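## Task

Shift the red card into some other pocket of the card stand that is vacant. When done, every other card in the stand must still sit in its original pocket, and the stand must stand upright with all of its base resting on the table.

## Robot and tools

Robot: two 6-joint arms, left_arm and right_arm, each ending in a parallel two-finger gripper with a wrist camera. Cameras: cam_high (fixed, 896x504), cam_left_wrist and cam_right_wrist (896x504 each).

Frames. The scene frame has its origin at table-top height, halfway between the nominal arm bases; +z points up, +x points out across the table, and left_arm is on the +y side (camera image sides do not follow these names). Actual bases in the scene frame: left_arm at (+0.006, +0.284, +0.004) m, quat_wxyz (+1.000, 0, 0, -0.005); right_arm at (-0.036, -0.356, +0.049) m, quat_wxyz (+1.000, 0, 0, -0.011). Every hand position, orientation, velocity and target for an arm is expressed in that arm's own base frame; the table and cam_high use the scene frame. On the gripper, +z runs along the fingers and the fingers close along its y axis. end_effector_position is the point between the pads, roughly 1 cm short of the fingertips. Reported poses can be off by a few centimetres, more when reaching far.

The row. Every motion command is built from rows of 16 numbers: left_arm x, y, z (metres), qw, qx, qy, qz (unit quaternion, w first), opening; then the same eight for right_arm. Both arms are always included. x, y, z and the quaternion are an absolute pose for that gripper in its arm's base frame, not an offset. Opening runs from -1 (closed) to +1 (fully open, 0.093 m). To keep an arm still, resend the exact pose and opening from the last result in which it stopped; to hold an orientation, repeat the same quaternion rather than copying a drifted reading.

execute_actions(actions, cameras): actions is a list of actions; each action is a list of 1 to 15 rows, one row per 1/30 s step, the last row held for the remaining steps; one action lasts 0.5 s. A target more than 0.6 m from the gripper's current position along any of the gripper's own axes gets refused for both arms; a malformed action or a failing first action rejects the whole call. An empty actions list returns images and the full state, including the scene number. cameras: list of names, ["all"], [] or null.

move(target, speed, blend, opening_speed, grip_force, blocking, cameras): target is one 16-number row or a list of up to 15 rows, each an absolute pose pair as above (no 0.6 m limit). Each gripper travels in a straight line from its Hand target. speed: m/s, 0.002 to 2.9, default 0.25 (rotation up to twice that in rad/s), one value or one per target. blend: corner rounding in metres for lists; 0 means stop at each point. opening_speed: rate of opening change per second on the -1..1 scale, at least 0.2. grip_force: newtons per pad, 10 to 50, one value or one per arm; it persists, and lower values close slowly. blocking=false returns after about 0.5 s while the move continues; a new move replaces it. Moves are capped at 10 s. The result adds a move: line (done, off_target, moving, held, fault, plus limits such as paced or held). done means at rest within 10 mm and 2 degrees; it says nothing about contact.

wait(seconds 0 to 10) lets time pass with commands held. stop brakes a running move. zoom_image(camera, region [x0, y0, x1, y1] pixels, at most 504 by 504) enlarges part of a camera's newest image. read_manual gives URDF licence text. finished_scene(scene 1 or 2) ends the current scene irreversibly; the goal must hold without the robot.

Results. Hand target is where each arm is being sent; Tool commands shows current gripper commands. grip_measured is the finger motor position on the -1..1 scale: pads meet near -0.94, and each millimetre of object width adds about 0.0208; it may read up to 0.02 high. For a firm grip on a flat rigid object, command roughly 0.24 below the reading for its width; to release, command well above it. Joint positions end with the finger gap in metres. Joint torques are noisy, offset, and joints 1 to 3 wrap at ±28 N m. MOTOR HOT appears at 70 °C; at 85 °C the arm folds and idles until cool; at 100 °C it goes limp.

Behaviour to expect. The controller limits each step's orientation change to 40 degrees from the measured one and favours position, so one action may fall short; check pose and tilt after each move and correct. Friction and gravity can leave the gripper low or short, especially at full reach, and tiny moves may go sideways or not happen. Avoid paths near an arm's own base, which can flip its shoulder posture.

Avoid: dropping or releasing moving objects, knocking the stand over, pushing anything off the table, fast impacts with the table or fixed parts, any contact or pinching between the two arms or grippers, strain on wrist camera cables, long stretched-out holds that heat motors, and arm stops. Faster moves hit harder and lag more. Objects may occasionally be nudged by outside disturbances.

Each tool is called after "Call:" as name(argument=value, ...), one argument or row to a line, values as JSON.

## Session

Call:
execute_actions(
  actions=[],
)

Scene clock: 0.00 s.
left_arm: end_effector_position=(+0.3992, +0.0229, +0.0943) grip_measured=+1.000 end_effector_quat_wxyz=(+0.596, -0.025, +0.803, +0.003) | right_arm: end_effector_position=(+0.3704, -0.0055, +0.0590) grip_measured=+1.000 end_effector_quat_wxyz=(+0.518, -0.003, +0.854, -0.041)
Joint positions: left_arm=[0.071 1.617 0.374 0.949 0.033 -0.017 0.093] | right_arm=[0.025 1.538 0.336 0.723 0.088 -0.036 0.093]
Joint velocities: within noise
Joint torques (N m): no reading
Heat: left arm: 41 °C; right arm: 35 °C.
Hand target: left_arm +0.4026, +0.0232, +0.1036; +0.607, -0.025, +0.794, +0.004 | right_arm +0.3727, -0.0054, +0.0629; +0.523, -0.003, +0.851, -0.040
Tool commands: left_gripper/opening=+1.0 right_gripper/opening=+1.0

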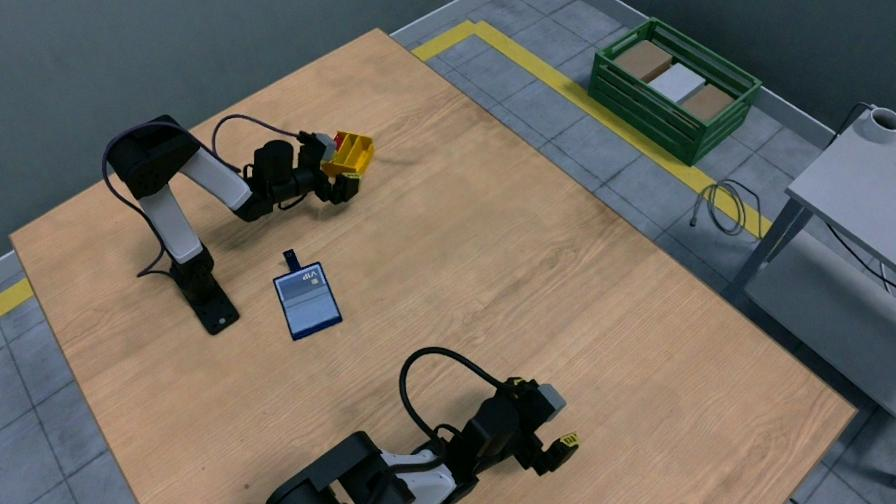

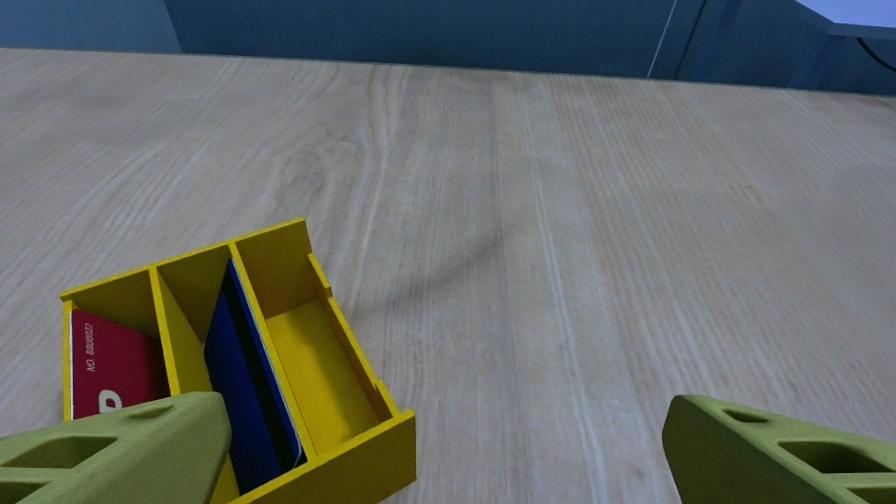

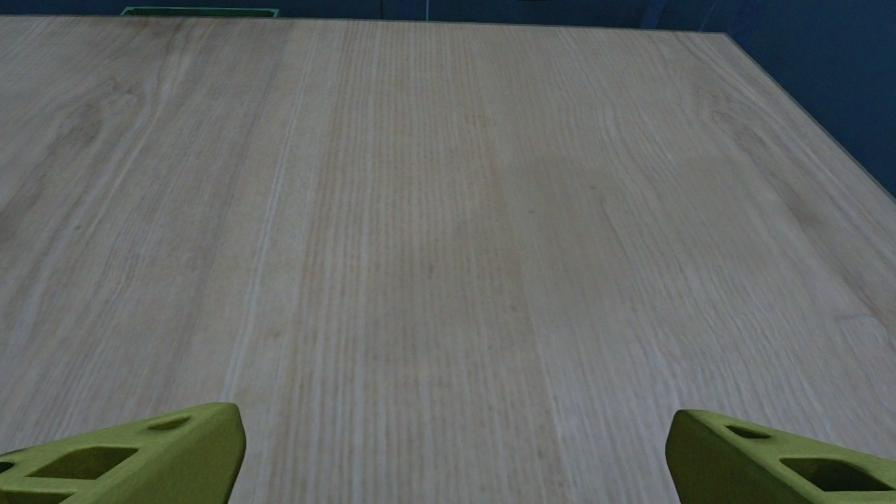

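Call:
move(
  target=[
    [0.37, 0.02, 0.20, 0.5, 0, 0.866, 0, 1, 0.3704, -0.0055, 0.0590, 0.518, -0.003, 0.854, -0.041, 1],
    [0.36, 0.06, 0.28, 0.342, 0, 0.940, 0, 1, 0.3704, -0.0055, 0.0590, 0.518, -0.003, 0.854, -0.041, 1],
  ],
  blend=[0.03, 0],
  cameras=["all"],
)

Scene clock: 35.37 s.
left_arm: end_effector_position=(+0.3553, +0.0588, +0.2716) grip_measured=+1.000 end_effector_quat_wxyz=(+0.332, -0.007, +0.943, -0.001) | right_arm: end_effector_position=(+0.3704, -0.0055, +0.0590) grip_measured=+1.000 end_effector_quat_wxyz=(+0.518, -0.003, +0.854, -0.041)
Joint positions: left_arm=[0.229 1.398 1.512 -1.022 0.14 0.167 0.093] | right_arm=[0.025 1.538 0.336 0.723 0.088 -0.036 0.093]
Joint torques (N m): left_arm=[0.59 -4.9 7.84 1.58 0.23 0.19] | right_arm=[0.23 -4.3 4.81 2.09 0.03 0.01]
Heat: left arm: 45 °C; right arm: 43 °C.
Hand target: left_arm +0.3598, +0.0600, +0.2799; +0.342, +0.000, +0.940, +0.000 | right_arm +0.3704, -0.0055, +0.0590; +0.518, -0.003, +0.854, -0.041
Off the commanded pose: left_arm 0.010 m, 1 deg | right_arm 0.000 m, 0 deg.
move: done

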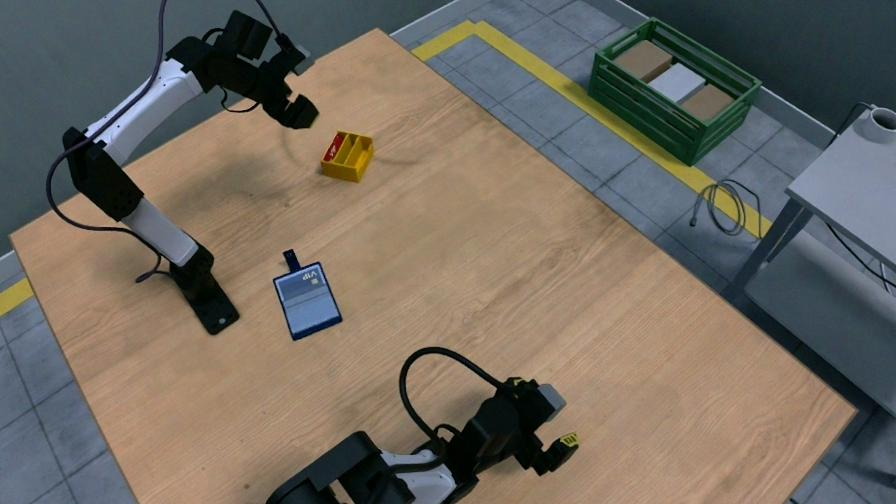

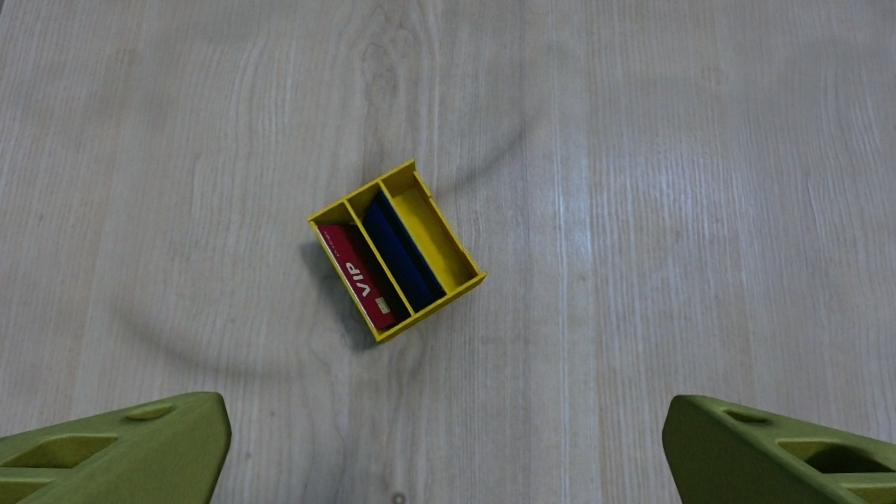

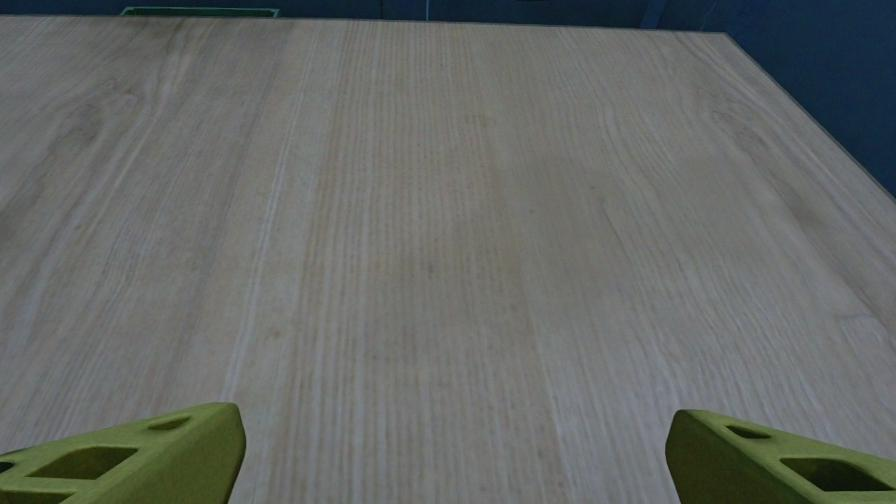

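Call:
zoom_image(
  camera="cam_left_wrist",
  region=[280, 140, 510, 360],
)

Call:
zoom_image(
  camera="cam_high",
  region=[300, 110, 400, 200],
)

Scaled by 2.191 from the camera's 896x504 image, which has a finer 1280x720 frame.

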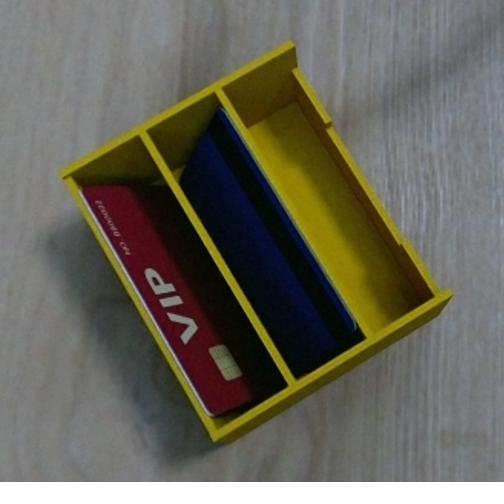

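Scaled by 5.040 from the camera's 896x504 image, which has a finer 1280x720 frame.

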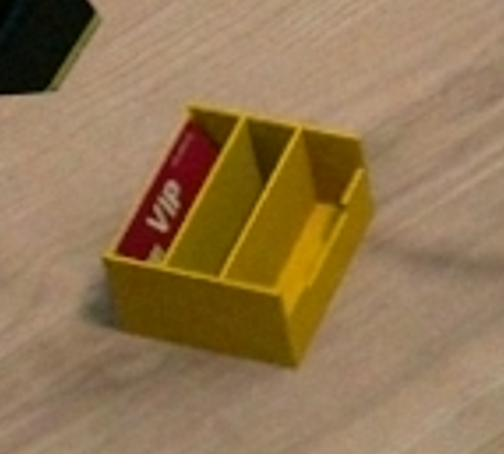

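Call:
move(
  target=[0.400, 0.065, 0.155, 0.3296, -0.2511, 0.9055, 0.0914, 1, 0.3704, -0.0055, 0.0590, 0.518, -0.003, 0.854, -0.041, 1],
  cameras=["cam_left_wrist"],
)

Call:
zoom_image(
  camera="cam_left_wrist",
  region=[250, 50, 650, 450],
)

Scene clock: 116.27 s.
left_arm: end_effector_position=(+0.3951, +0.0647, +0.1543) grip_measured=+1.000 end_effector_quat_wxyz=(+0.321, -0.245, +0.910, +0.089) | right_arm: end_effector_position=(+0.3704, -0.0055, +0.0590) grip_measured=+1.000 end_effector_quat_wxyz=(+0.518, -0.003, +0.854, -0.041)
Joint positions: left_arm=[0.036 1.537 1.171 -0.588 -0.304 -0.393 0.093] | right_arm=[0.025 1.538 0.336 0.723 0.088 -0.036 0.093]
Joint torques (N m): left_arm=[-0.27 -6.57 5.9 1.71 -0.35 -0.11] | right_arm=[0.23 -4.33 4.74 2.09 0.02 0.02]
Heat: left arm: 52 °C; right arm: 49 °C.
Hand target: left_arm +0.3998, +0.0650, +0.1549; +0.329, -0.251, +0.906, +0.091 | right_arm +0.3704, -0.0055, +0.0590; +0.518, -0.003, +0.854, -0.041
Off the commanded pose: left_arm 0.005 m, 1 deg | right_arm 0.000 m, 0 deg.
move: done
Images, in order (width x height): cam_left_wrist 896x504.

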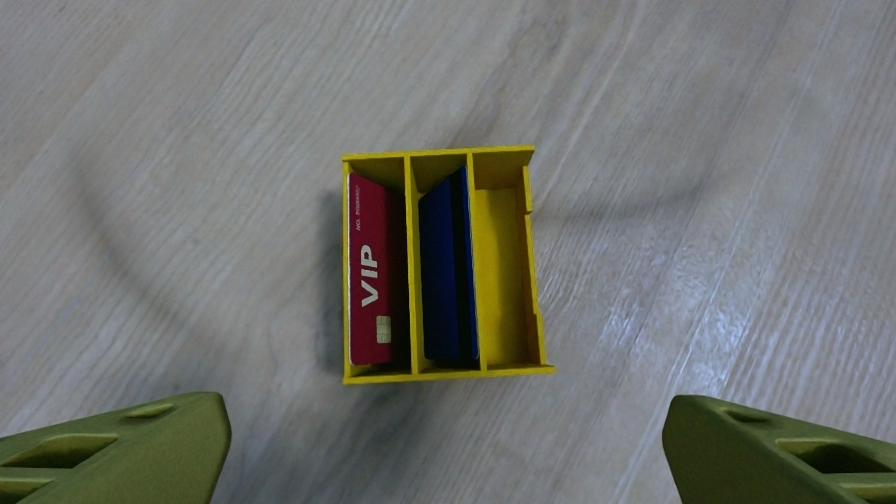

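Scaled by 1.260 from the camera's 896x504 image, which has a finer 1280x720 frame.

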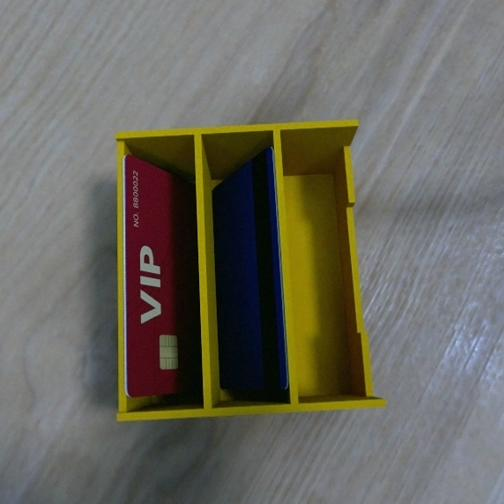

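Call:
move(
  target=[0.360, 0.165, 0.110, 0.5246, 0.1825, 0.8234, -0.1163, 1, 0.3704, -0.0055, 0.0590, 0.518, -0.003, 0.854, -0.041, 1],
  cameras=["cam_left_wrist"],
)

Call:
zoom_image(
  camera="cam_left_wrist",
  region=[250, 100, 750, 450],
)

Scene clock: 162.13 s.
left_arm: end_effector_position=(+0.3554, +0.1608, +0.1053) grip_measured=+1.000 end_effector_quat_wxyz=(+0.517, +0.172, +0.830, -0.121) | right_arm: end_effector_position=(+0.3704, -0.0055, +0.0590) grip_measured=+1.000 end_effector_quat_wxyz=(+0.518, -0.003, +0.854, -0.041)
Joint positions: left_arm=[0.801 1.716 0.911 -0.167 1.016 0.868 0.093] | right_arm=[0.025 1.538 0.336 0.723 0.088 -0.036 0.093]
Joint torques (N m): left_arm=[0.46 -6.97 6.99 1.21 0.72 0.23] | right_arm=[0.2 -4.34 4.72 2.09 0.02 0.01]
Heat: left arm: 50 °C; right arm: 51 °C.
Hand target: left_arm +0.3598, +0.1650, +0.1100; +0.525, +0.182, +0.823, -0.116 | right_arm +0.3704, -0.0055, +0.0590; +0.518, -0.003, +0.854, -0.041
Off the commanded pose: left_arm 0.008 m, 2 deg | right_arm 0.000 m, 0 deg.
move: done
Images, in order (width x height): cam_left_wrist 896x504.

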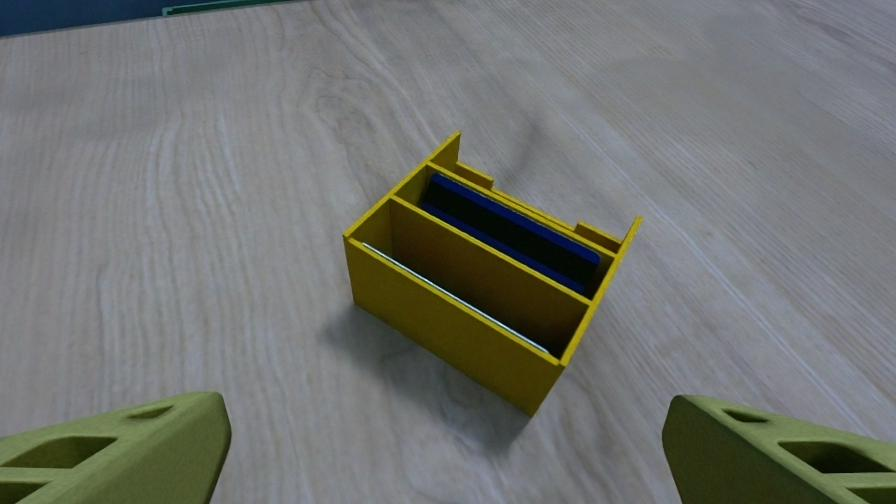

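Scaled by 1.008 from the camera's 896x504 image, which has a finer 1280x720 frame.

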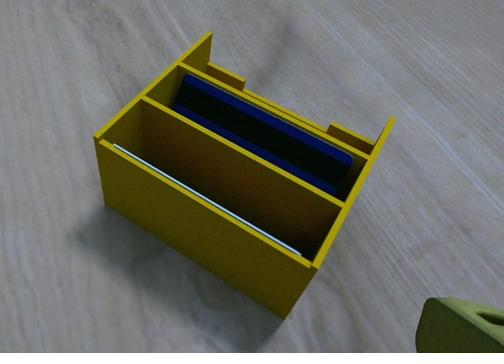

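Call:
zoom_image(
  camera="cam_left_wrist",
  region=[330, 180, 580, 380],
)

Scaled by 2.016 from the camera's 896x504 image, which has a finer 1280x720 frame.

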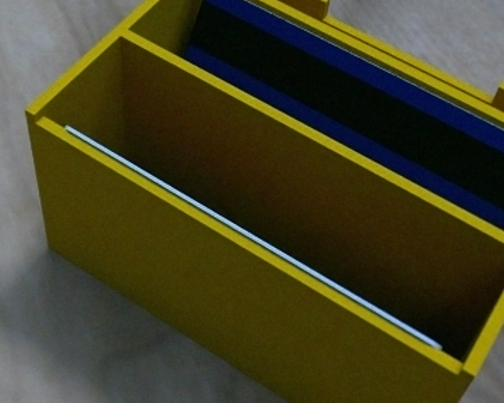

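Call:
move(
  target=[
    [0.40, 0.13, 0.16, 0.17, -0.2716, 0.9473, 0.0487, -0.3, 0.3704, -0.0055, 0.0590, 0.518, -0.003, 0.854, -0.041, 1],
    [0.435, 0.135, 0.125, 0, -0.2756, 0.9613, 0, -0.3, 0.3704, -0.0055, 0.0590, 0.518, -0.003, 0.854, -0.041, 1],
  ],
  blend=[0.03, 0],
  cameras=["cam_left_wrist", "cam_high"],
)

Scene clock: 268.87 s.
left_arm: end_effector_position=(+0.4322, +0.1324, +0.1238) grip_measured=-0.298 end_effector_quat_wxyz=(+0.012, -0.269, +0.963, +0.004) | right_arm: end_effector_position=(+0.3704, -0.0055, +0.0590) grip_measured=+1.000 end_effector_quat_wxyz=(+0.518, -0.003, +0.854, -0.041)
Joint positions: left_arm=[0.294 2.328 2.331 -1.549 -0.008 -0.25 0.031] | right_arm=[0.025 1.538 0.336 0.723 0.088 -0.036 0.093]
Joint torques (N m): left_arm=[0.81 -12.21 6.75 0.29 0.12 -0.06] | right_arm=[0.27 -4.26 4.71 2.1 0.02 0.01]
Heat: left arm: 49 °C; right arm: 55 °C.
Hand target: left_arm +0.4347, +0.1348, +0.1246; +0.015, -0.275, +0.961, +0.000 | right_arm +0.3704, -0.0055, +0.0590; +0.518, -0.003, +0.854, -0.041
Off the commanded pose: left_arm 0.004 m, 2 deg | right_arm 0.000 m, 0 deg.
joint sent to its limit (left arm) — joint 4 (wrist pitch), lower limit. The joint targets still meet the commanded pose.
move: done
Images, in order (width x height): cam_high 896x504, cam_left_wrist 896x504.

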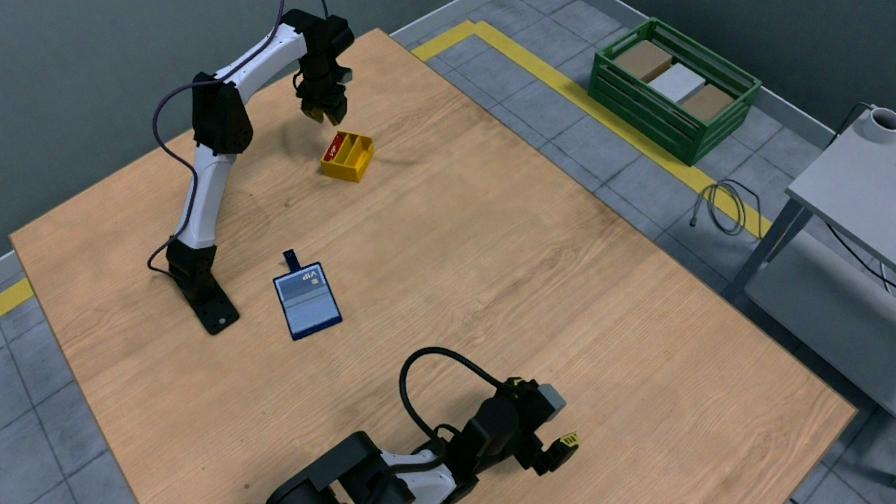

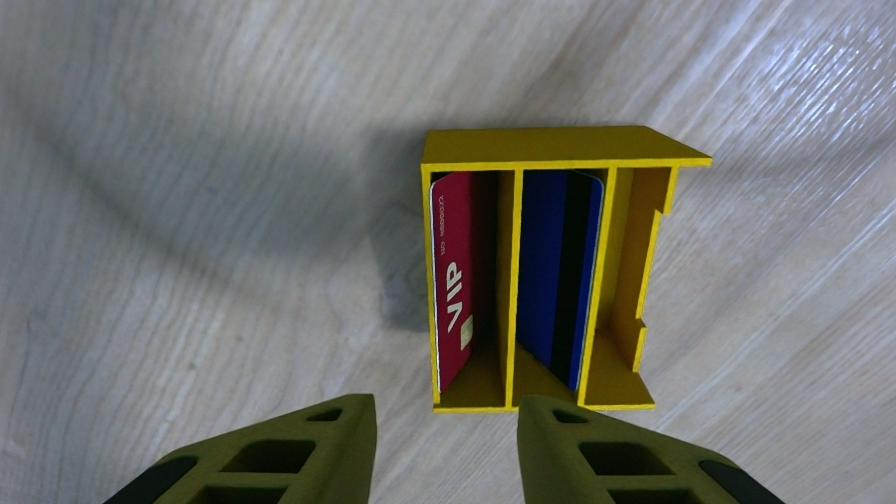

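Call:
move(
  target=[0.418, 0.136, 0.072, 0, -0.2840, 0.9588, 0, -0.3, 0.3704, -0.0055, 0.0590, 0.518, -0.003, 0.854, -0.041, 1],
  speed=0.1,
  cameras=["cam_left_wrist"],
)

Call:
zoom_image(
  camera="cam_left_wrist",
  region=[350, 200, 650, 504],
)

Scene clock: 305.27 s.
left_arm: end_effector_position=(+0.4130, +0.1338, +0.0505) grip_measured=-0.298 end_effector_quat_wxyz=(-0.032, -0.277, +0.960, +0.002) | right_arm: end_effector_position=(+0.3704, -0.0055, +0.0590) grip_measured=+1.000 end_effector_quat_wxyz=(+0.518, -0.003, +0.854, -0.041)
Joint positions: left_arm=[0.311 2.31 2.005 -1.33 -0.007 -0.25 0.031] | right_arm=[0.025 1.538 0.336 0.723 0.088 -0.036 0.093]
Joint torques (N m): left_arm=[0.61 -18.82 4.52 0.3 0.11 -0.11] | right_arm=[0.2 -4.23 4.72 2.1 0.02 0.02]
Heat: left arm: 50 °C; right arm: 56 °C.
Hand target: left_arm +0.4176, +0.1360, +0.0718; +0.000, -0.284, +0.959, +0.000 | right_arm +0.3704, -0.0055, +0.0590; +0.518, -0.003, +0.854, -0.041
Off the commanded pose: left_arm 0.022 m, 4 deg | right_arm 0.000 m, 0 deg.
move: off_target (left_arm)
Images, in order (width x height): cam_left_wrist 896x504.

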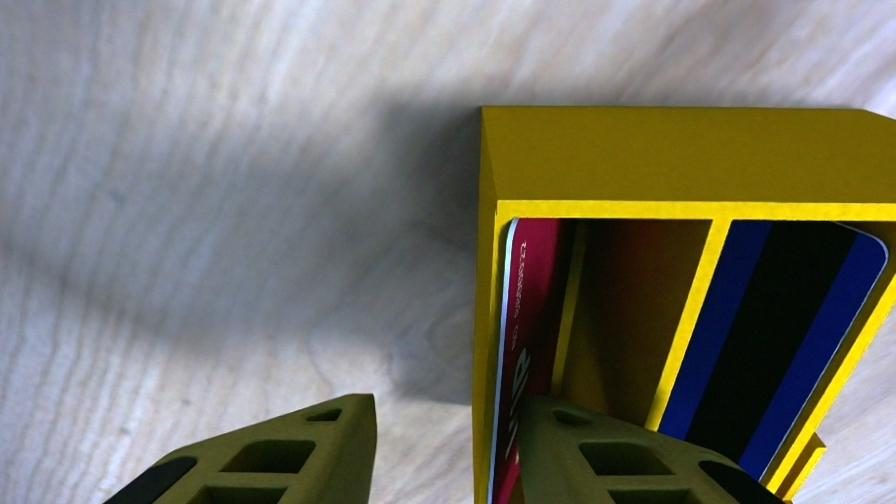

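Scaled by 1.658 from the camera's 896x504 image, which has a finer 1280x720 frame.

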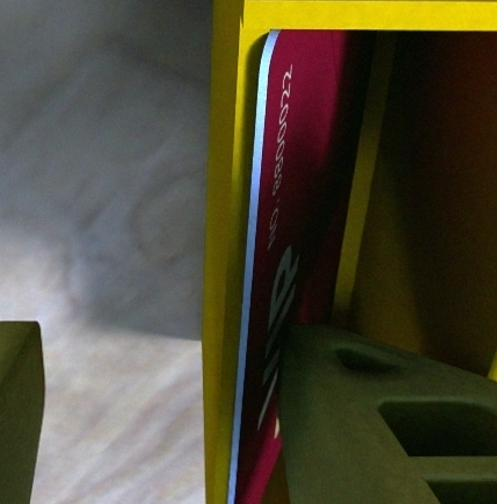

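Call:
move(
  target=[0.420, 0.138, 0.080, 0.02, -0.2840, 0.9588, 0, -0.3, 0.3704, -0.0055, 0.0590, 0.518, -0.003, 0.854, -0.041, 1],
  speed=0.1,
  cameras=["cam_left_wrist"],
)

Scene clock: 321.43 s.
left_arm: end_effector_position=(+0.4158, +0.1347, +0.0588) grip_measured=-0.298 end_effector_quat_wxyz=(-0.012, -0.277, +0.961, +0.003) | right_arm: end_effector_position=(+0.3704, -0.0055, +0.0590) grip_measured=+1.000 end_effector_quat_wxyz=(+0.518, -0.003, +0.854, -0.041)
Joint positions: left_arm=[0.311 2.274 1.98 -1.299 -0.006 -0.25 0.031] | right_arm=[0.025 1.538 0.336 0.723 0.088 -0.036 0.093]
Joint torques (N m): left_arm=[0.98 -18.61 4.66 0.37 0.12 -0.06] | right_arm=[0.17 -4.29 4.74 2.08 0.03 0.02]
Heat: left arm: 61 °C; right arm: 57 °C.
Hand target: left_arm +0.4196, +0.1379, +0.0798; +0.020, -0.284, +0.959, +0.000 | right_arm +0.3704, -0.0055, +0.0590; +0.518, -0.003, +0.854, -0.041
Off the commanded pose: left_arm 0.022 m, 4 deg | right_arm 0.000 m, 0 deg.
move: off_target (left_arm)
Images, in order (width x height): cam_left_wrist 896x504.

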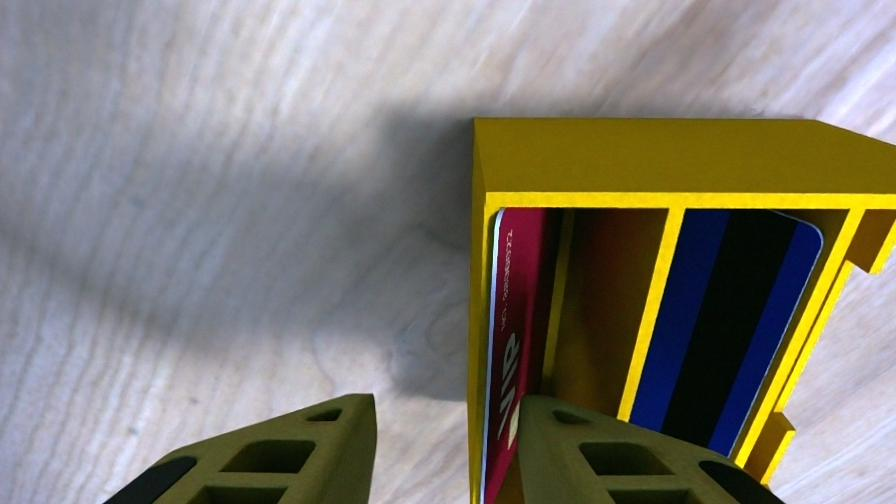

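Call:
move(
  target=[0.4208, 0.1367, 0.0642, 0.032, -0.2840, 0.9584, 0, -0.3, 0.3704, -0.0055, 0.0590, 0.518, -0.003, 0.854, -0.041, 1],
  speed=0.06,
  cameras=["cam_left_wrist"],
)

Scene clock: 348.50 s.
left_arm: end_effector_position=(+0.4127, +0.1329, +0.0465) grip_measured=-0.298 end_effector_quat_wxyz=(-0.004, -0.277, +0.961, +0.001) | right_arm: end_effector_position=(+0.3704, -0.0055, +0.0590) grip_measured=+1.000 end_effector_quat_wxyz=(+0.518, -0.003, +0.854, -0.041)
Joint positions: left_arm=[0.311 2.246 1.884 -1.216 -0.002 -0.25 0.031] | right_arm=[0.025 1.538 0.336 0.723 0.088 -0.036 0.093]
Joint torques (N m): left_arm=[0.61 -17.73 4.55 0.58 0.07 -0.11] | right_arm=[0.25 -4.29 4.72 2.11 0.03 0.03]
Heat: left arm: 66 °C; right arm: 57 °C.
Hand target: left_arm +0.4203, +0.1367, +0.0644; +0.031, -0.284, +0.958, +0.000 | right_arm +0.3704, -0.0055, +0.0590; +0.518, -0.003, +0.854, -0.041
Off the commanded pose: left_arm 0.020 m, 4 deg | right_arm 0.000 m, 0 deg.
move: off_target (left_arm)
Images, in order (width x height): cam_left_wrist 896x504.

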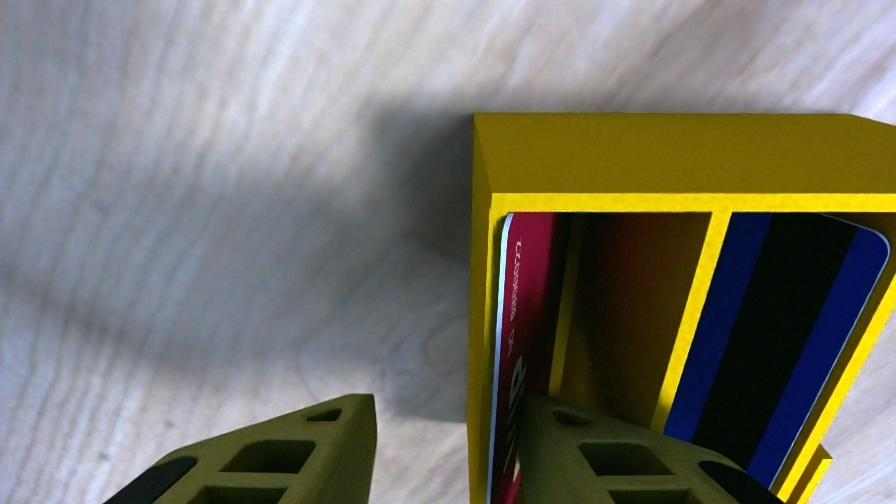

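Call:
move(
  target=[
    [0.4235, 0.1380, 0.0590, 0.04, -0.2840, 0.9582, 0, -0.3, 0.3704, -0.0055, 0.0590, 0.518, -0.003, 0.854, -0.041, 1],
    [0.4192, 0.1447, 0.0650, 0.04, -0.2840, 0.9582, 0, -0.3, 0.3704, -0.0055, 0.0590, 0.518, -0.003, 0.854, -0.041, 1],
  ],
  speed=0.04,
  blend=[0.002, 0],
  cameras=["cam_left_wrist"],
)

Scene clock: 362.93 s.
left_arm: end_effector_position=(+0.4119, +0.1365, +0.0460) grip_measured=-0.298 end_effector_quat_wxyz=(+0.003, -0.283, +0.959, -0.004) | right_arm: end_effector_position=(+0.3704, -0.0055, +0.0590) grip_measured=+1.000 end_effector_quat_wxyz=(+0.518, -0.003, +0.854, -0.041)
Joint positions: left_arm=[0.323 2.235 1.863 -1.194 0.007 -0.25 0.031] | right_arm=[0.025 1.538 0.336 0.723 0.088 -0.036 0.093]
Joint torques (N m): left_arm=[1.24 -17.78 4.7 0.62 -0.03 0.1] | right_arm=[0.24 -4.23 4.75 2.09 0.03 0.01]
Heat: left arm: 66 °C; right arm: 57 °C.
Hand target: left_arm +0.4187, +0.1445, +0.0651; +0.039, -0.284, +0.958, +0.000 | right_arm +0.3704, -0.0055, +0.0590; +0.518, -0.003, +0.854, -0.041
Off the commanded pose: left_arm 0.022 m, 4 deg | right_arm 0.000 m, 0 deg.
move: off_target (left_arm)
Images, in order (width x height): cam_left_wrist 896x504.

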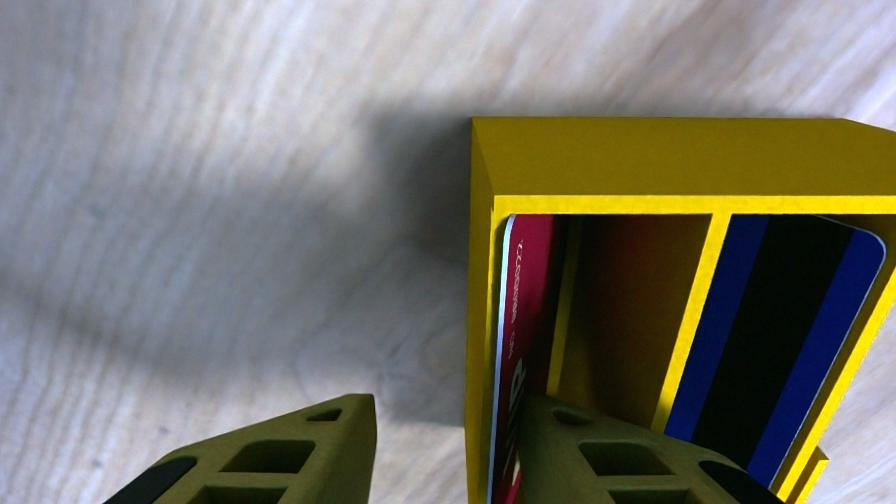

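Call:
move(
  target=[
    [0.419, 0.140, 0.12, 0.04, -0.2840, 0.9582, 0, -0.3, 0.3704, -0.0055, 0.0590, 0.518, -0.003, 0.854, -0.041, 1],
    [0.36, 0.06, 0.17, 0.3296, -0.2511, 0.9055, 0.0914, -0.3, 0.3704, -0.0055, 0.0590, 0.518, -0.003, 0.854, -0.041, 1],
  ],
  speed=0.15,
  blend=[0.01, 0],
  cameras=["cam_left_wrist", "cam_high"],
)

Call:
zoom_image(
  camera="cam_left_wrist",
  region=[280, 50, 600, 370],
)

Scene clock: 446.03 s.
left_arm: end_effector_position=(+0.3579, +0.0591, +0.1589) grip_measured=-0.298 end_effector_quat_wxyz=(+0.307, -0.244, +0.915, +0.092) | right_arm: end_effector_position=(+0.3704, -0.0055, +0.0590) grip_measured=+1.000 end_effector_quat_wxyz=(+0.518, -0.003, +0.854, -0.041)
Joint positions: left_arm=[0.021 1.413 1.095 -0.669 -0.312 -0.406 0.031] | right_arm=[0.025 1.538 0.336 0.723 0.088 -0.036 0.093]
Joint torques (N m): left_arm=[-0.14 -9.05 5.46 1.63 -0.36 -0.11] | right_arm=[0.24 -4.26 4.78 2.08 0.01 0.02]
Heat: left arm: 69 °C; right arm: 59 °C.
Hand target: left_arm +0.3598, +0.0600, +0.1700; +0.329, -0.251, +0.906, +0.091 | right_arm +0.3704, -0.0055, +0.0590; +0.518, -0.003, +0.854, -0.041
Off the commanded pose: left_arm 0.011 m, 3 deg | right_arm 0.000 m, 0 deg.
move: off_target (left_arm)
Images, in order (width x height): cam_high 896x504, cam_left_wrist 896x504.

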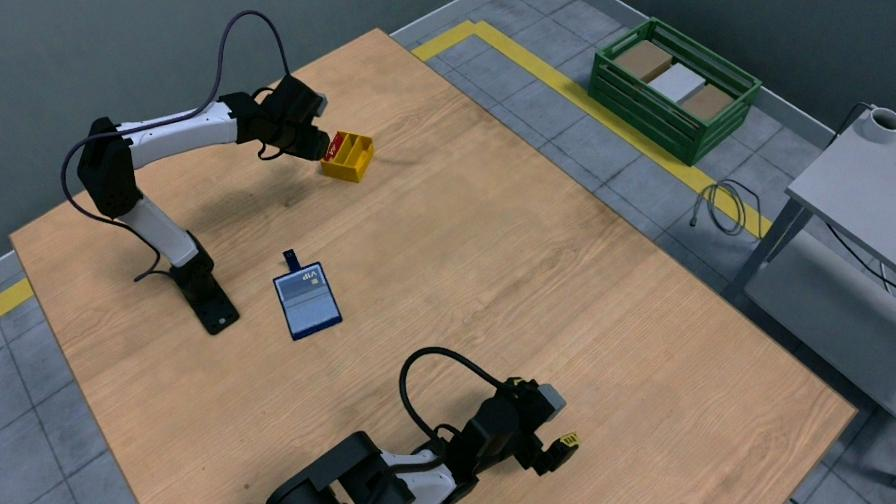

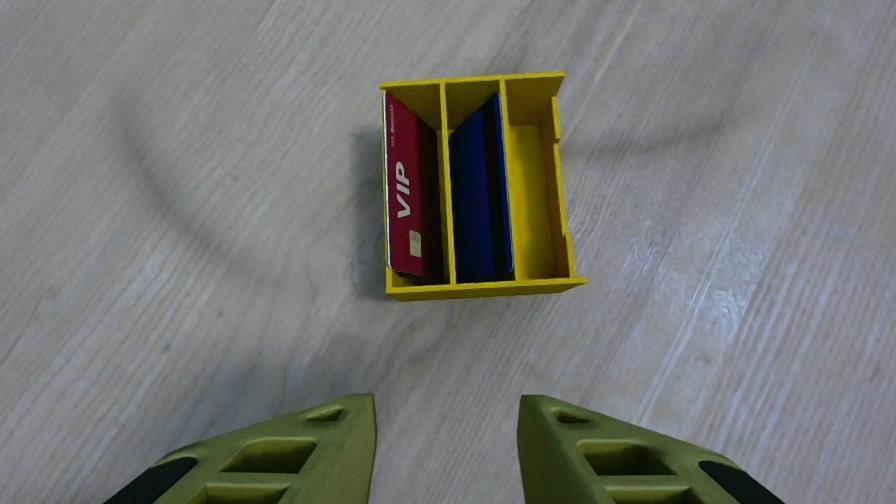

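Scaled by 1.575 from the camera's 896x504 image, which has a finer 1280x720 frame.

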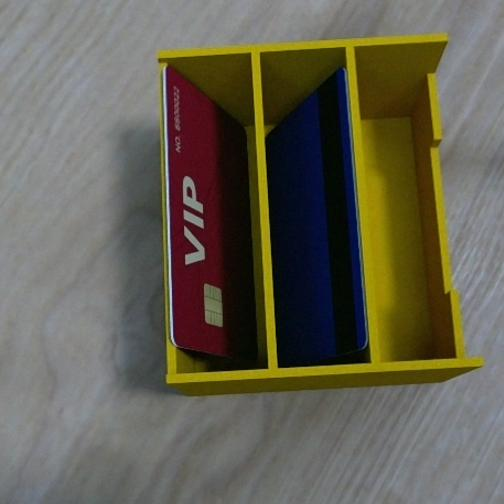

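Call:
move(
  target=[0.22, 0.04, 0.22, 0.5, 0, 0.866, 0, -0.3, 0.3704, -0.0055, 0.0590, 0.518, -0.003, 0.854, -0.041, 1],
  cameras=["cam_left_wrist"],
)

Scene clock: 454.07 s.
left_arm: end_effector_position=(+0.2190, +0.0397, +0.2195) grip_measured=-0.298 end_effector_quat_wxyz=(+0.499, -0.006, +0.866, +0.000) | right_arm: end_effector_position=(+0.3704, -0.0055, +0.0590) grip_measured=+1.000 end_effector_quat_wxyz=(+0.518, -0.003, +0.854, -0.041)
Joint positions: left_arm=[0.487 0.513 0.686 -0.752 0.412 0.249 0.031] | right_arm=[0.025 1.538 0.336 0.723 0.088 -0.036 0.093]
Joint torques (N m): left_arm=[0.88 1.61 5.89 1.95 0.34 0.19] | right_arm=[0.23 -4.25 4.78 2.09 0.04 0.01]
Heat: left arm: 66 °C; right arm: 59 °C.
Hand target: left_arm +0.2200, +0.0400, +0.2201; +0.500, +0.000, +0.866, +0.000 | right_arm +0.3704, -0.0055, +0.0590; +0.518, -0.003, +0.854, -0.041
Off the commanded pose: left_arm 0.001 m, 1 deg | right_arm 0.000 m, 0 deg.
move: done
Images, in order (width x height): cam_left_wrist 896x504.

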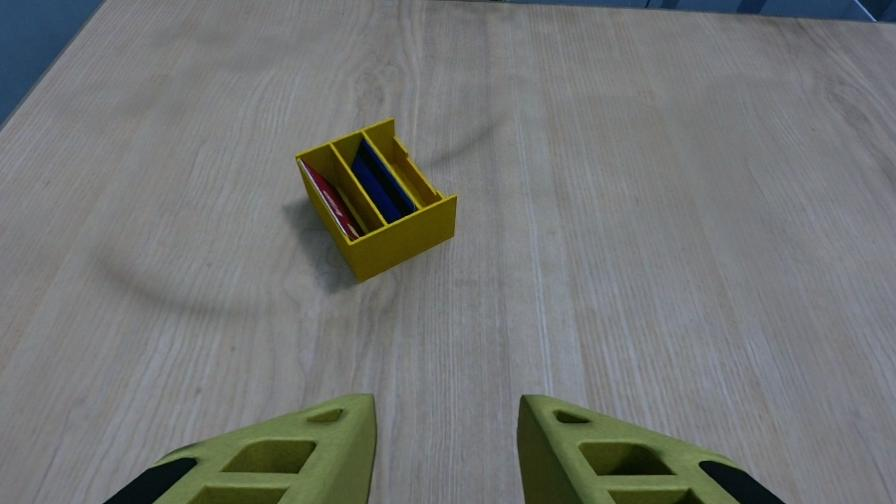

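Call:
move(
  target=[0.440, 0.100, 0.105, 0.2480, -0.2760, 0.9256, 0.0739, 1, 0.25, 0.0, 0.18, 0.17, 0, 0.985, 0, 0],
  cameras=["cam_left_wrist"],
)

Call:
zoom_image(
  camera="cam_left_wrist",
  region=[200, 80, 700, 504],
)

Scene clock: 529.73 s.
left_arm: end_effector_position=(+0.4321, +0.0994, +0.0998) grip_measured=+1.000 end_effector_quat_wxyz=(+0.239, -0.272, +0.930, +0.070) | right_arm: end_effector_position=(+0.2476, -0.0011, +0.1748) grip_measured=+0.002 end_effector_quat_wxyz=(+0.168, -0.005, +0.986, -0.008)
Joint positions: left_arm=[0.152 1.834 1.374 -0.645 -0.197 -0.37 0.093] | right_arm=[0.007 1.18 1.123 -1.177 0.017 -0.006 0.045]
Joint torques (N m): left_arm=[-0.38 -8.92 7.75 1.27 -0.29 -0.09] | right_arm=[-0.49 -1.95 7.71 1.05 -0.22 0.08]
Heat: left arm: 48 °C; right arm: 59 °C.
Hand target: left_arm +0.4398, +0.0998, +0.1050; +0.248, -0.276, +0.926, +0.074 | right_arm +0.2500, +0.0000, +0.1800; +0.170, +0.000, +0.985, +0.000
Off the commanded pose: left_arm 0.009 m, 1 deg | right_arm 0.006 m, 1 deg.
move: done
Images, in order (width x height): cam_left_wrist 896x504.

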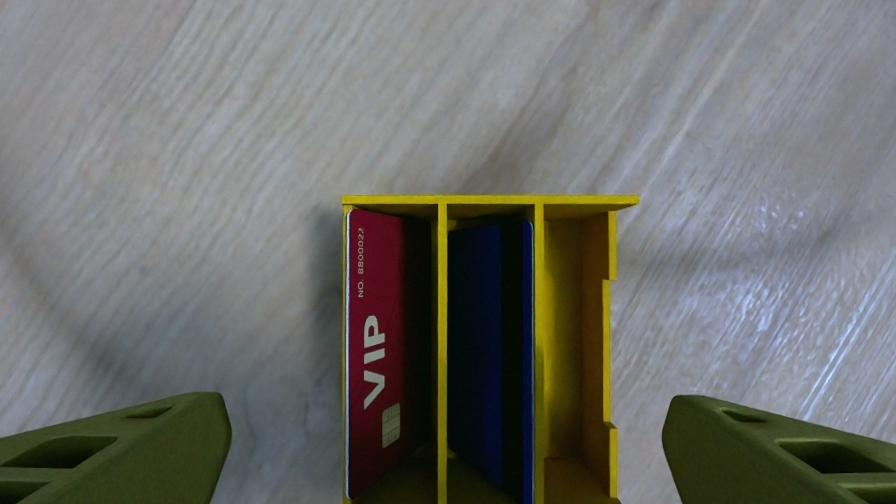

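Scaled by 1.008 from the camera's 896x504 image, which has a finer 1280x720 frame.

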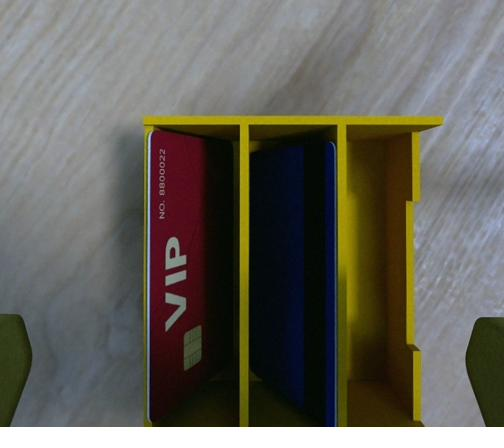

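Call:
move(
  target=[0.4561, 0.0953, 0.087, 0.2480, -0.2760, 0.9256, 0.0739, 1, 0.25, 0.0, 0.18, 0.17, 0, 0.985, 0, 0],
  speed=0.1,
  cameras=["cam_left_wrist"],
)

Call:
zoom_image(
  camera="cam_left_wrist",
  region=[200, 80, 700, 504],
)

Scene clock: 556.77 s.
left_arm: end_effector_position=(+0.4442, +0.0942, +0.0811) grip_measured=+1.000 end_effector_quat_wxyz=(+0.230, -0.271, +0.932, +0.071) | right_arm: end_effector_position=(+0.2474, -0.0011, +0.1747) grip_measured=+0.002 end_effector_quat_wxyz=(+0.167, -0.005, +0.986, -0.008)
Joint positions: left_arm=[0.133 1.905 1.399 -0.62 -0.205 -0.387 0.093] | right_arm=[0.007 1.18 1.123 -1.178 0.017 -0.006 0.045]
Joint torques (N m): left_arm=[-0.38 -9.47 7.54 1.39 -0.29 -0.12] | right_arm=[-0.47 -2.04 7.77 1.05 -0.2 0.08]
Heat: left arm: 51 °C; right arm: 52 °C.
Hand target: left_arm +0.4557, +0.0951, +0.0873; +0.248, -0.276, +0.926, +0.074 | right_arm +0.2499, +0.0000, +0.1800; +0.170, +0.000, +0.985, +0.000
Off the commanded pose: left_arm 0.013 m, 2 deg | right_arm 0.006 m, 1 deg.
move: off_target (left_arm)
Images, in order (width x height): cam_left_wrist 896x504.

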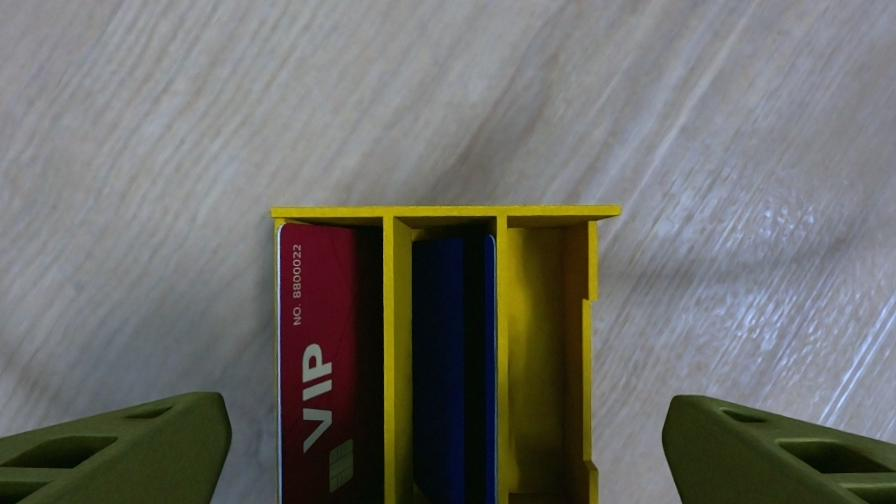

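Scaled by 1.008 from the camera's 896x504 image, which has a finer 1280x720 frame.

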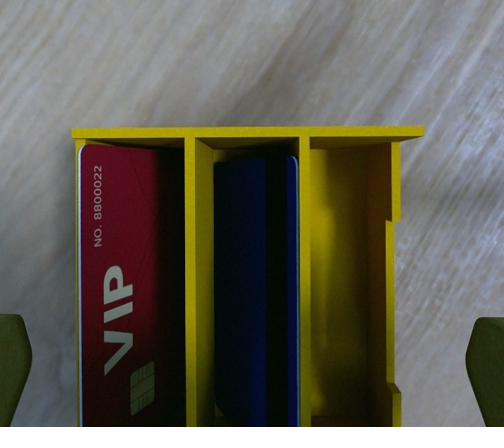

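Call:
move(
  target=[0.4571, 0.0953, 0.054, 0.2580, -0.2760, 0.9226, 0.0769, 1, 0.25, 0.0, 0.18, 0.17, 0, 0.985, 0, 0],
  speed=0.08,
  cameras=["cam_left_wrist"],
)

Scene clock: 576.70 s.
left_arm: end_effector_position=(+0.4531, +0.0954, +0.0563) grip_measured=+1.000 end_effector_quat_wxyz=(+0.252, -0.272, +0.926, +0.073) | right_arm: end_effector_position=(+0.2474, -0.0011, +0.1747) grip_measured=+0.002 end_effector_quat_wxyz=(+0.167, -0.005, +0.986, -0.008)
Joint positions: left_arm=[0.13 1.94 1.323 -0.466 -0.216 -0.388 0.093] | right_arm=[0.007 1.18 1.123 -1.178 0.017 -0.006 0.045]
Joint torques (N m): left_arm=[-0.4 -9.81 5.39 1.49 -0.32 -0.14] | right_arm=[-0.5 -1.99 7.75 1.05 -0.22 0.09]
Heat: left arm: 52 °C; right arm: 50 °C.
Hand target: left_arm +0.4571, +0.0953, +0.0541; +0.258, -0.276, +0.923, +0.077 | right_arm +0.2499, +0.0000, +0.1800; +0.170, +0.000, +0.985, +0.000
Off the commanded pose: left_arm 0.005 m, 1 deg | right_arm 0.006 m, 1 deg.
move: done
Images, in order (width x height): cam_left_wrist 896x504.

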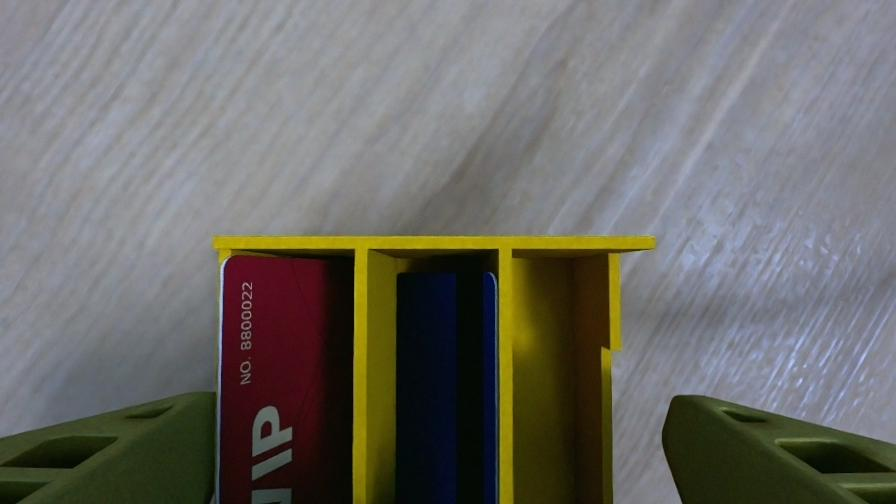

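Call:
move(
  target=[
    [0.4509, 0.0940, 0.054, 0.2580, -0.2760, 0.9226, 0.0769, 1, 0.25, 0.0, 0.18, 0.17, 0, 0.985, 0, 0],
    [0.4509, 0.0940, 0.032, 0.2580, -0.2760, 0.9226, 0.0769, 1, 0.25, 0.0, 0.18, 0.17, 0, 0.985, 0, 0],
  ],
  speed=0.06,
  blend=[0.002, 0],
  cameras=["cam_left_wrist"],
)

Scene clock: 592.70 s.
left_arm: end_effector_position=(+0.4476, +0.0948, +0.0357) grip_measured=+1.000 end_effector_quat_wxyz=(+0.253, -0.273, +0.925, +0.073) | right_arm: end_effector_position=(+0.2474, -0.0011, +0.1747) grip_measured=+0.002 end_effector_quat_wxyz=(+0.167, -0.005, +0.986, -0.008)
Joint positions: left_arm=[0.13 1.951 1.248 -0.377 -0.216 -0.389 0.093] | right_arm=[0.007 1.18 1.123 -1.178 0.017 -0.006 0.045]
Joint torques (N m): left_arm=[-0.49 -9.48 5.05 1.49 -0.32 -0.12] | right_arm=[-0.47 -1.99 7.72 1.04 -0.22 0.08]
Heat: left arm: 54 °C; right arm: 49 °C.
Hand target: left_arm +0.4508, +0.0940, +0.0320; +0.258, -0.276, +0.923, +0.077 | right_arm +0.2499, +0.0000, +0.1800; +0.170, +0.000, +0.985, +0.000
Off the commanded pose: left_arm 0.005 m, 1 deg | right_arm 0.006 m, 1 deg.
move: done
Images, in order (width x height): cam_left_wrist 896x504.

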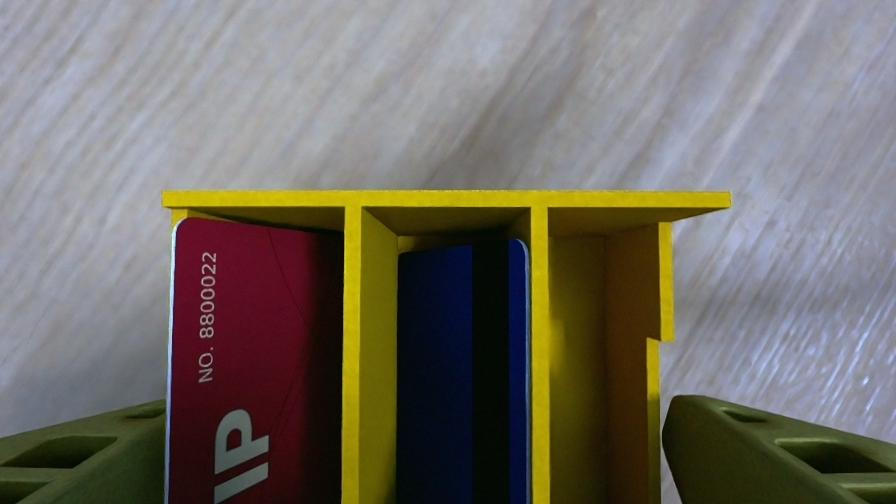

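Call:
move(
  target=[
    [0.4509, 0.0940, 0.022, 0.2580, -0.2760, 0.9226, 0.0769, 1, 0.25, 0.0, 0.18, 0.17, 0, 0.985, 0, 0],
    [0.4509, 0.0940, 0.022, 0.2580, -0.2760, 0.9226, 0.0769, 0.5, 0.25, 0.0, 0.18, 0.17, 0, 0.985, 0, 0],
  ],
  speed=0.06,
  grip_force=[25, 50],
  cameras=["cam_left_wrist"],
)

Scene clock: 608.87 s.
left_arm: end_effector_position=(+0.4480, +0.0950, +0.0261) grip_measured=+0.826 end_effector_quat_wxyz=(+0.254, -0.273, +0.925, +0.073) | right_arm: end_effector_position=(+0.2474, -0.0011, +0.1747) grip_measured=+0.002 end_effector_quat_wxyz=(+0.167, -0.005, +0.986, -0.008)
Joint positions: left_arm=[0.13 1.969 1.23 -0.34 -0.217 -0.39 0.085] | right_arm=[0.007 1.18 1.123 -1.178 0.017 -0.006 0.045]
Joint torques (N m): left_arm=[-0.51 -9.46 5 1.49 -0.3 -0.11] | right_arm=[-0.49 -2.03 7.69 1.05 -0.24 0.08]
Heat: left arm: 54 °C; right arm: 47 °C.
Hand target: left_arm +0.4508, +0.0940, +0.0221; +0.258, -0.276, +0.923, +0.077 | right_arm +0.2499, +0.0000, +0.1800; +0.170, +0.000, +0.985, +0.000
Off the commanded pose: left_arm 0.005 m, 1 deg | right_arm 0.006 m, 1 deg.
grip_force (N): 25, 50
move: done
Images, in order (width x height): cam_left_wrist 896x504.

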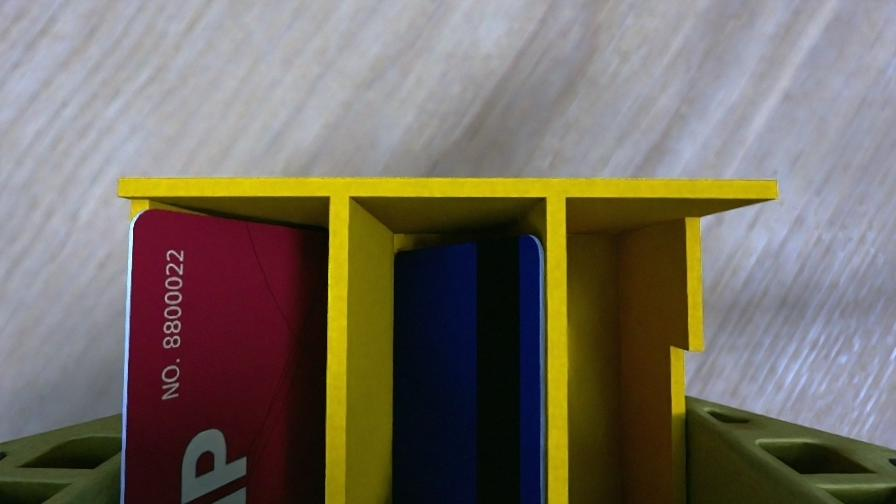

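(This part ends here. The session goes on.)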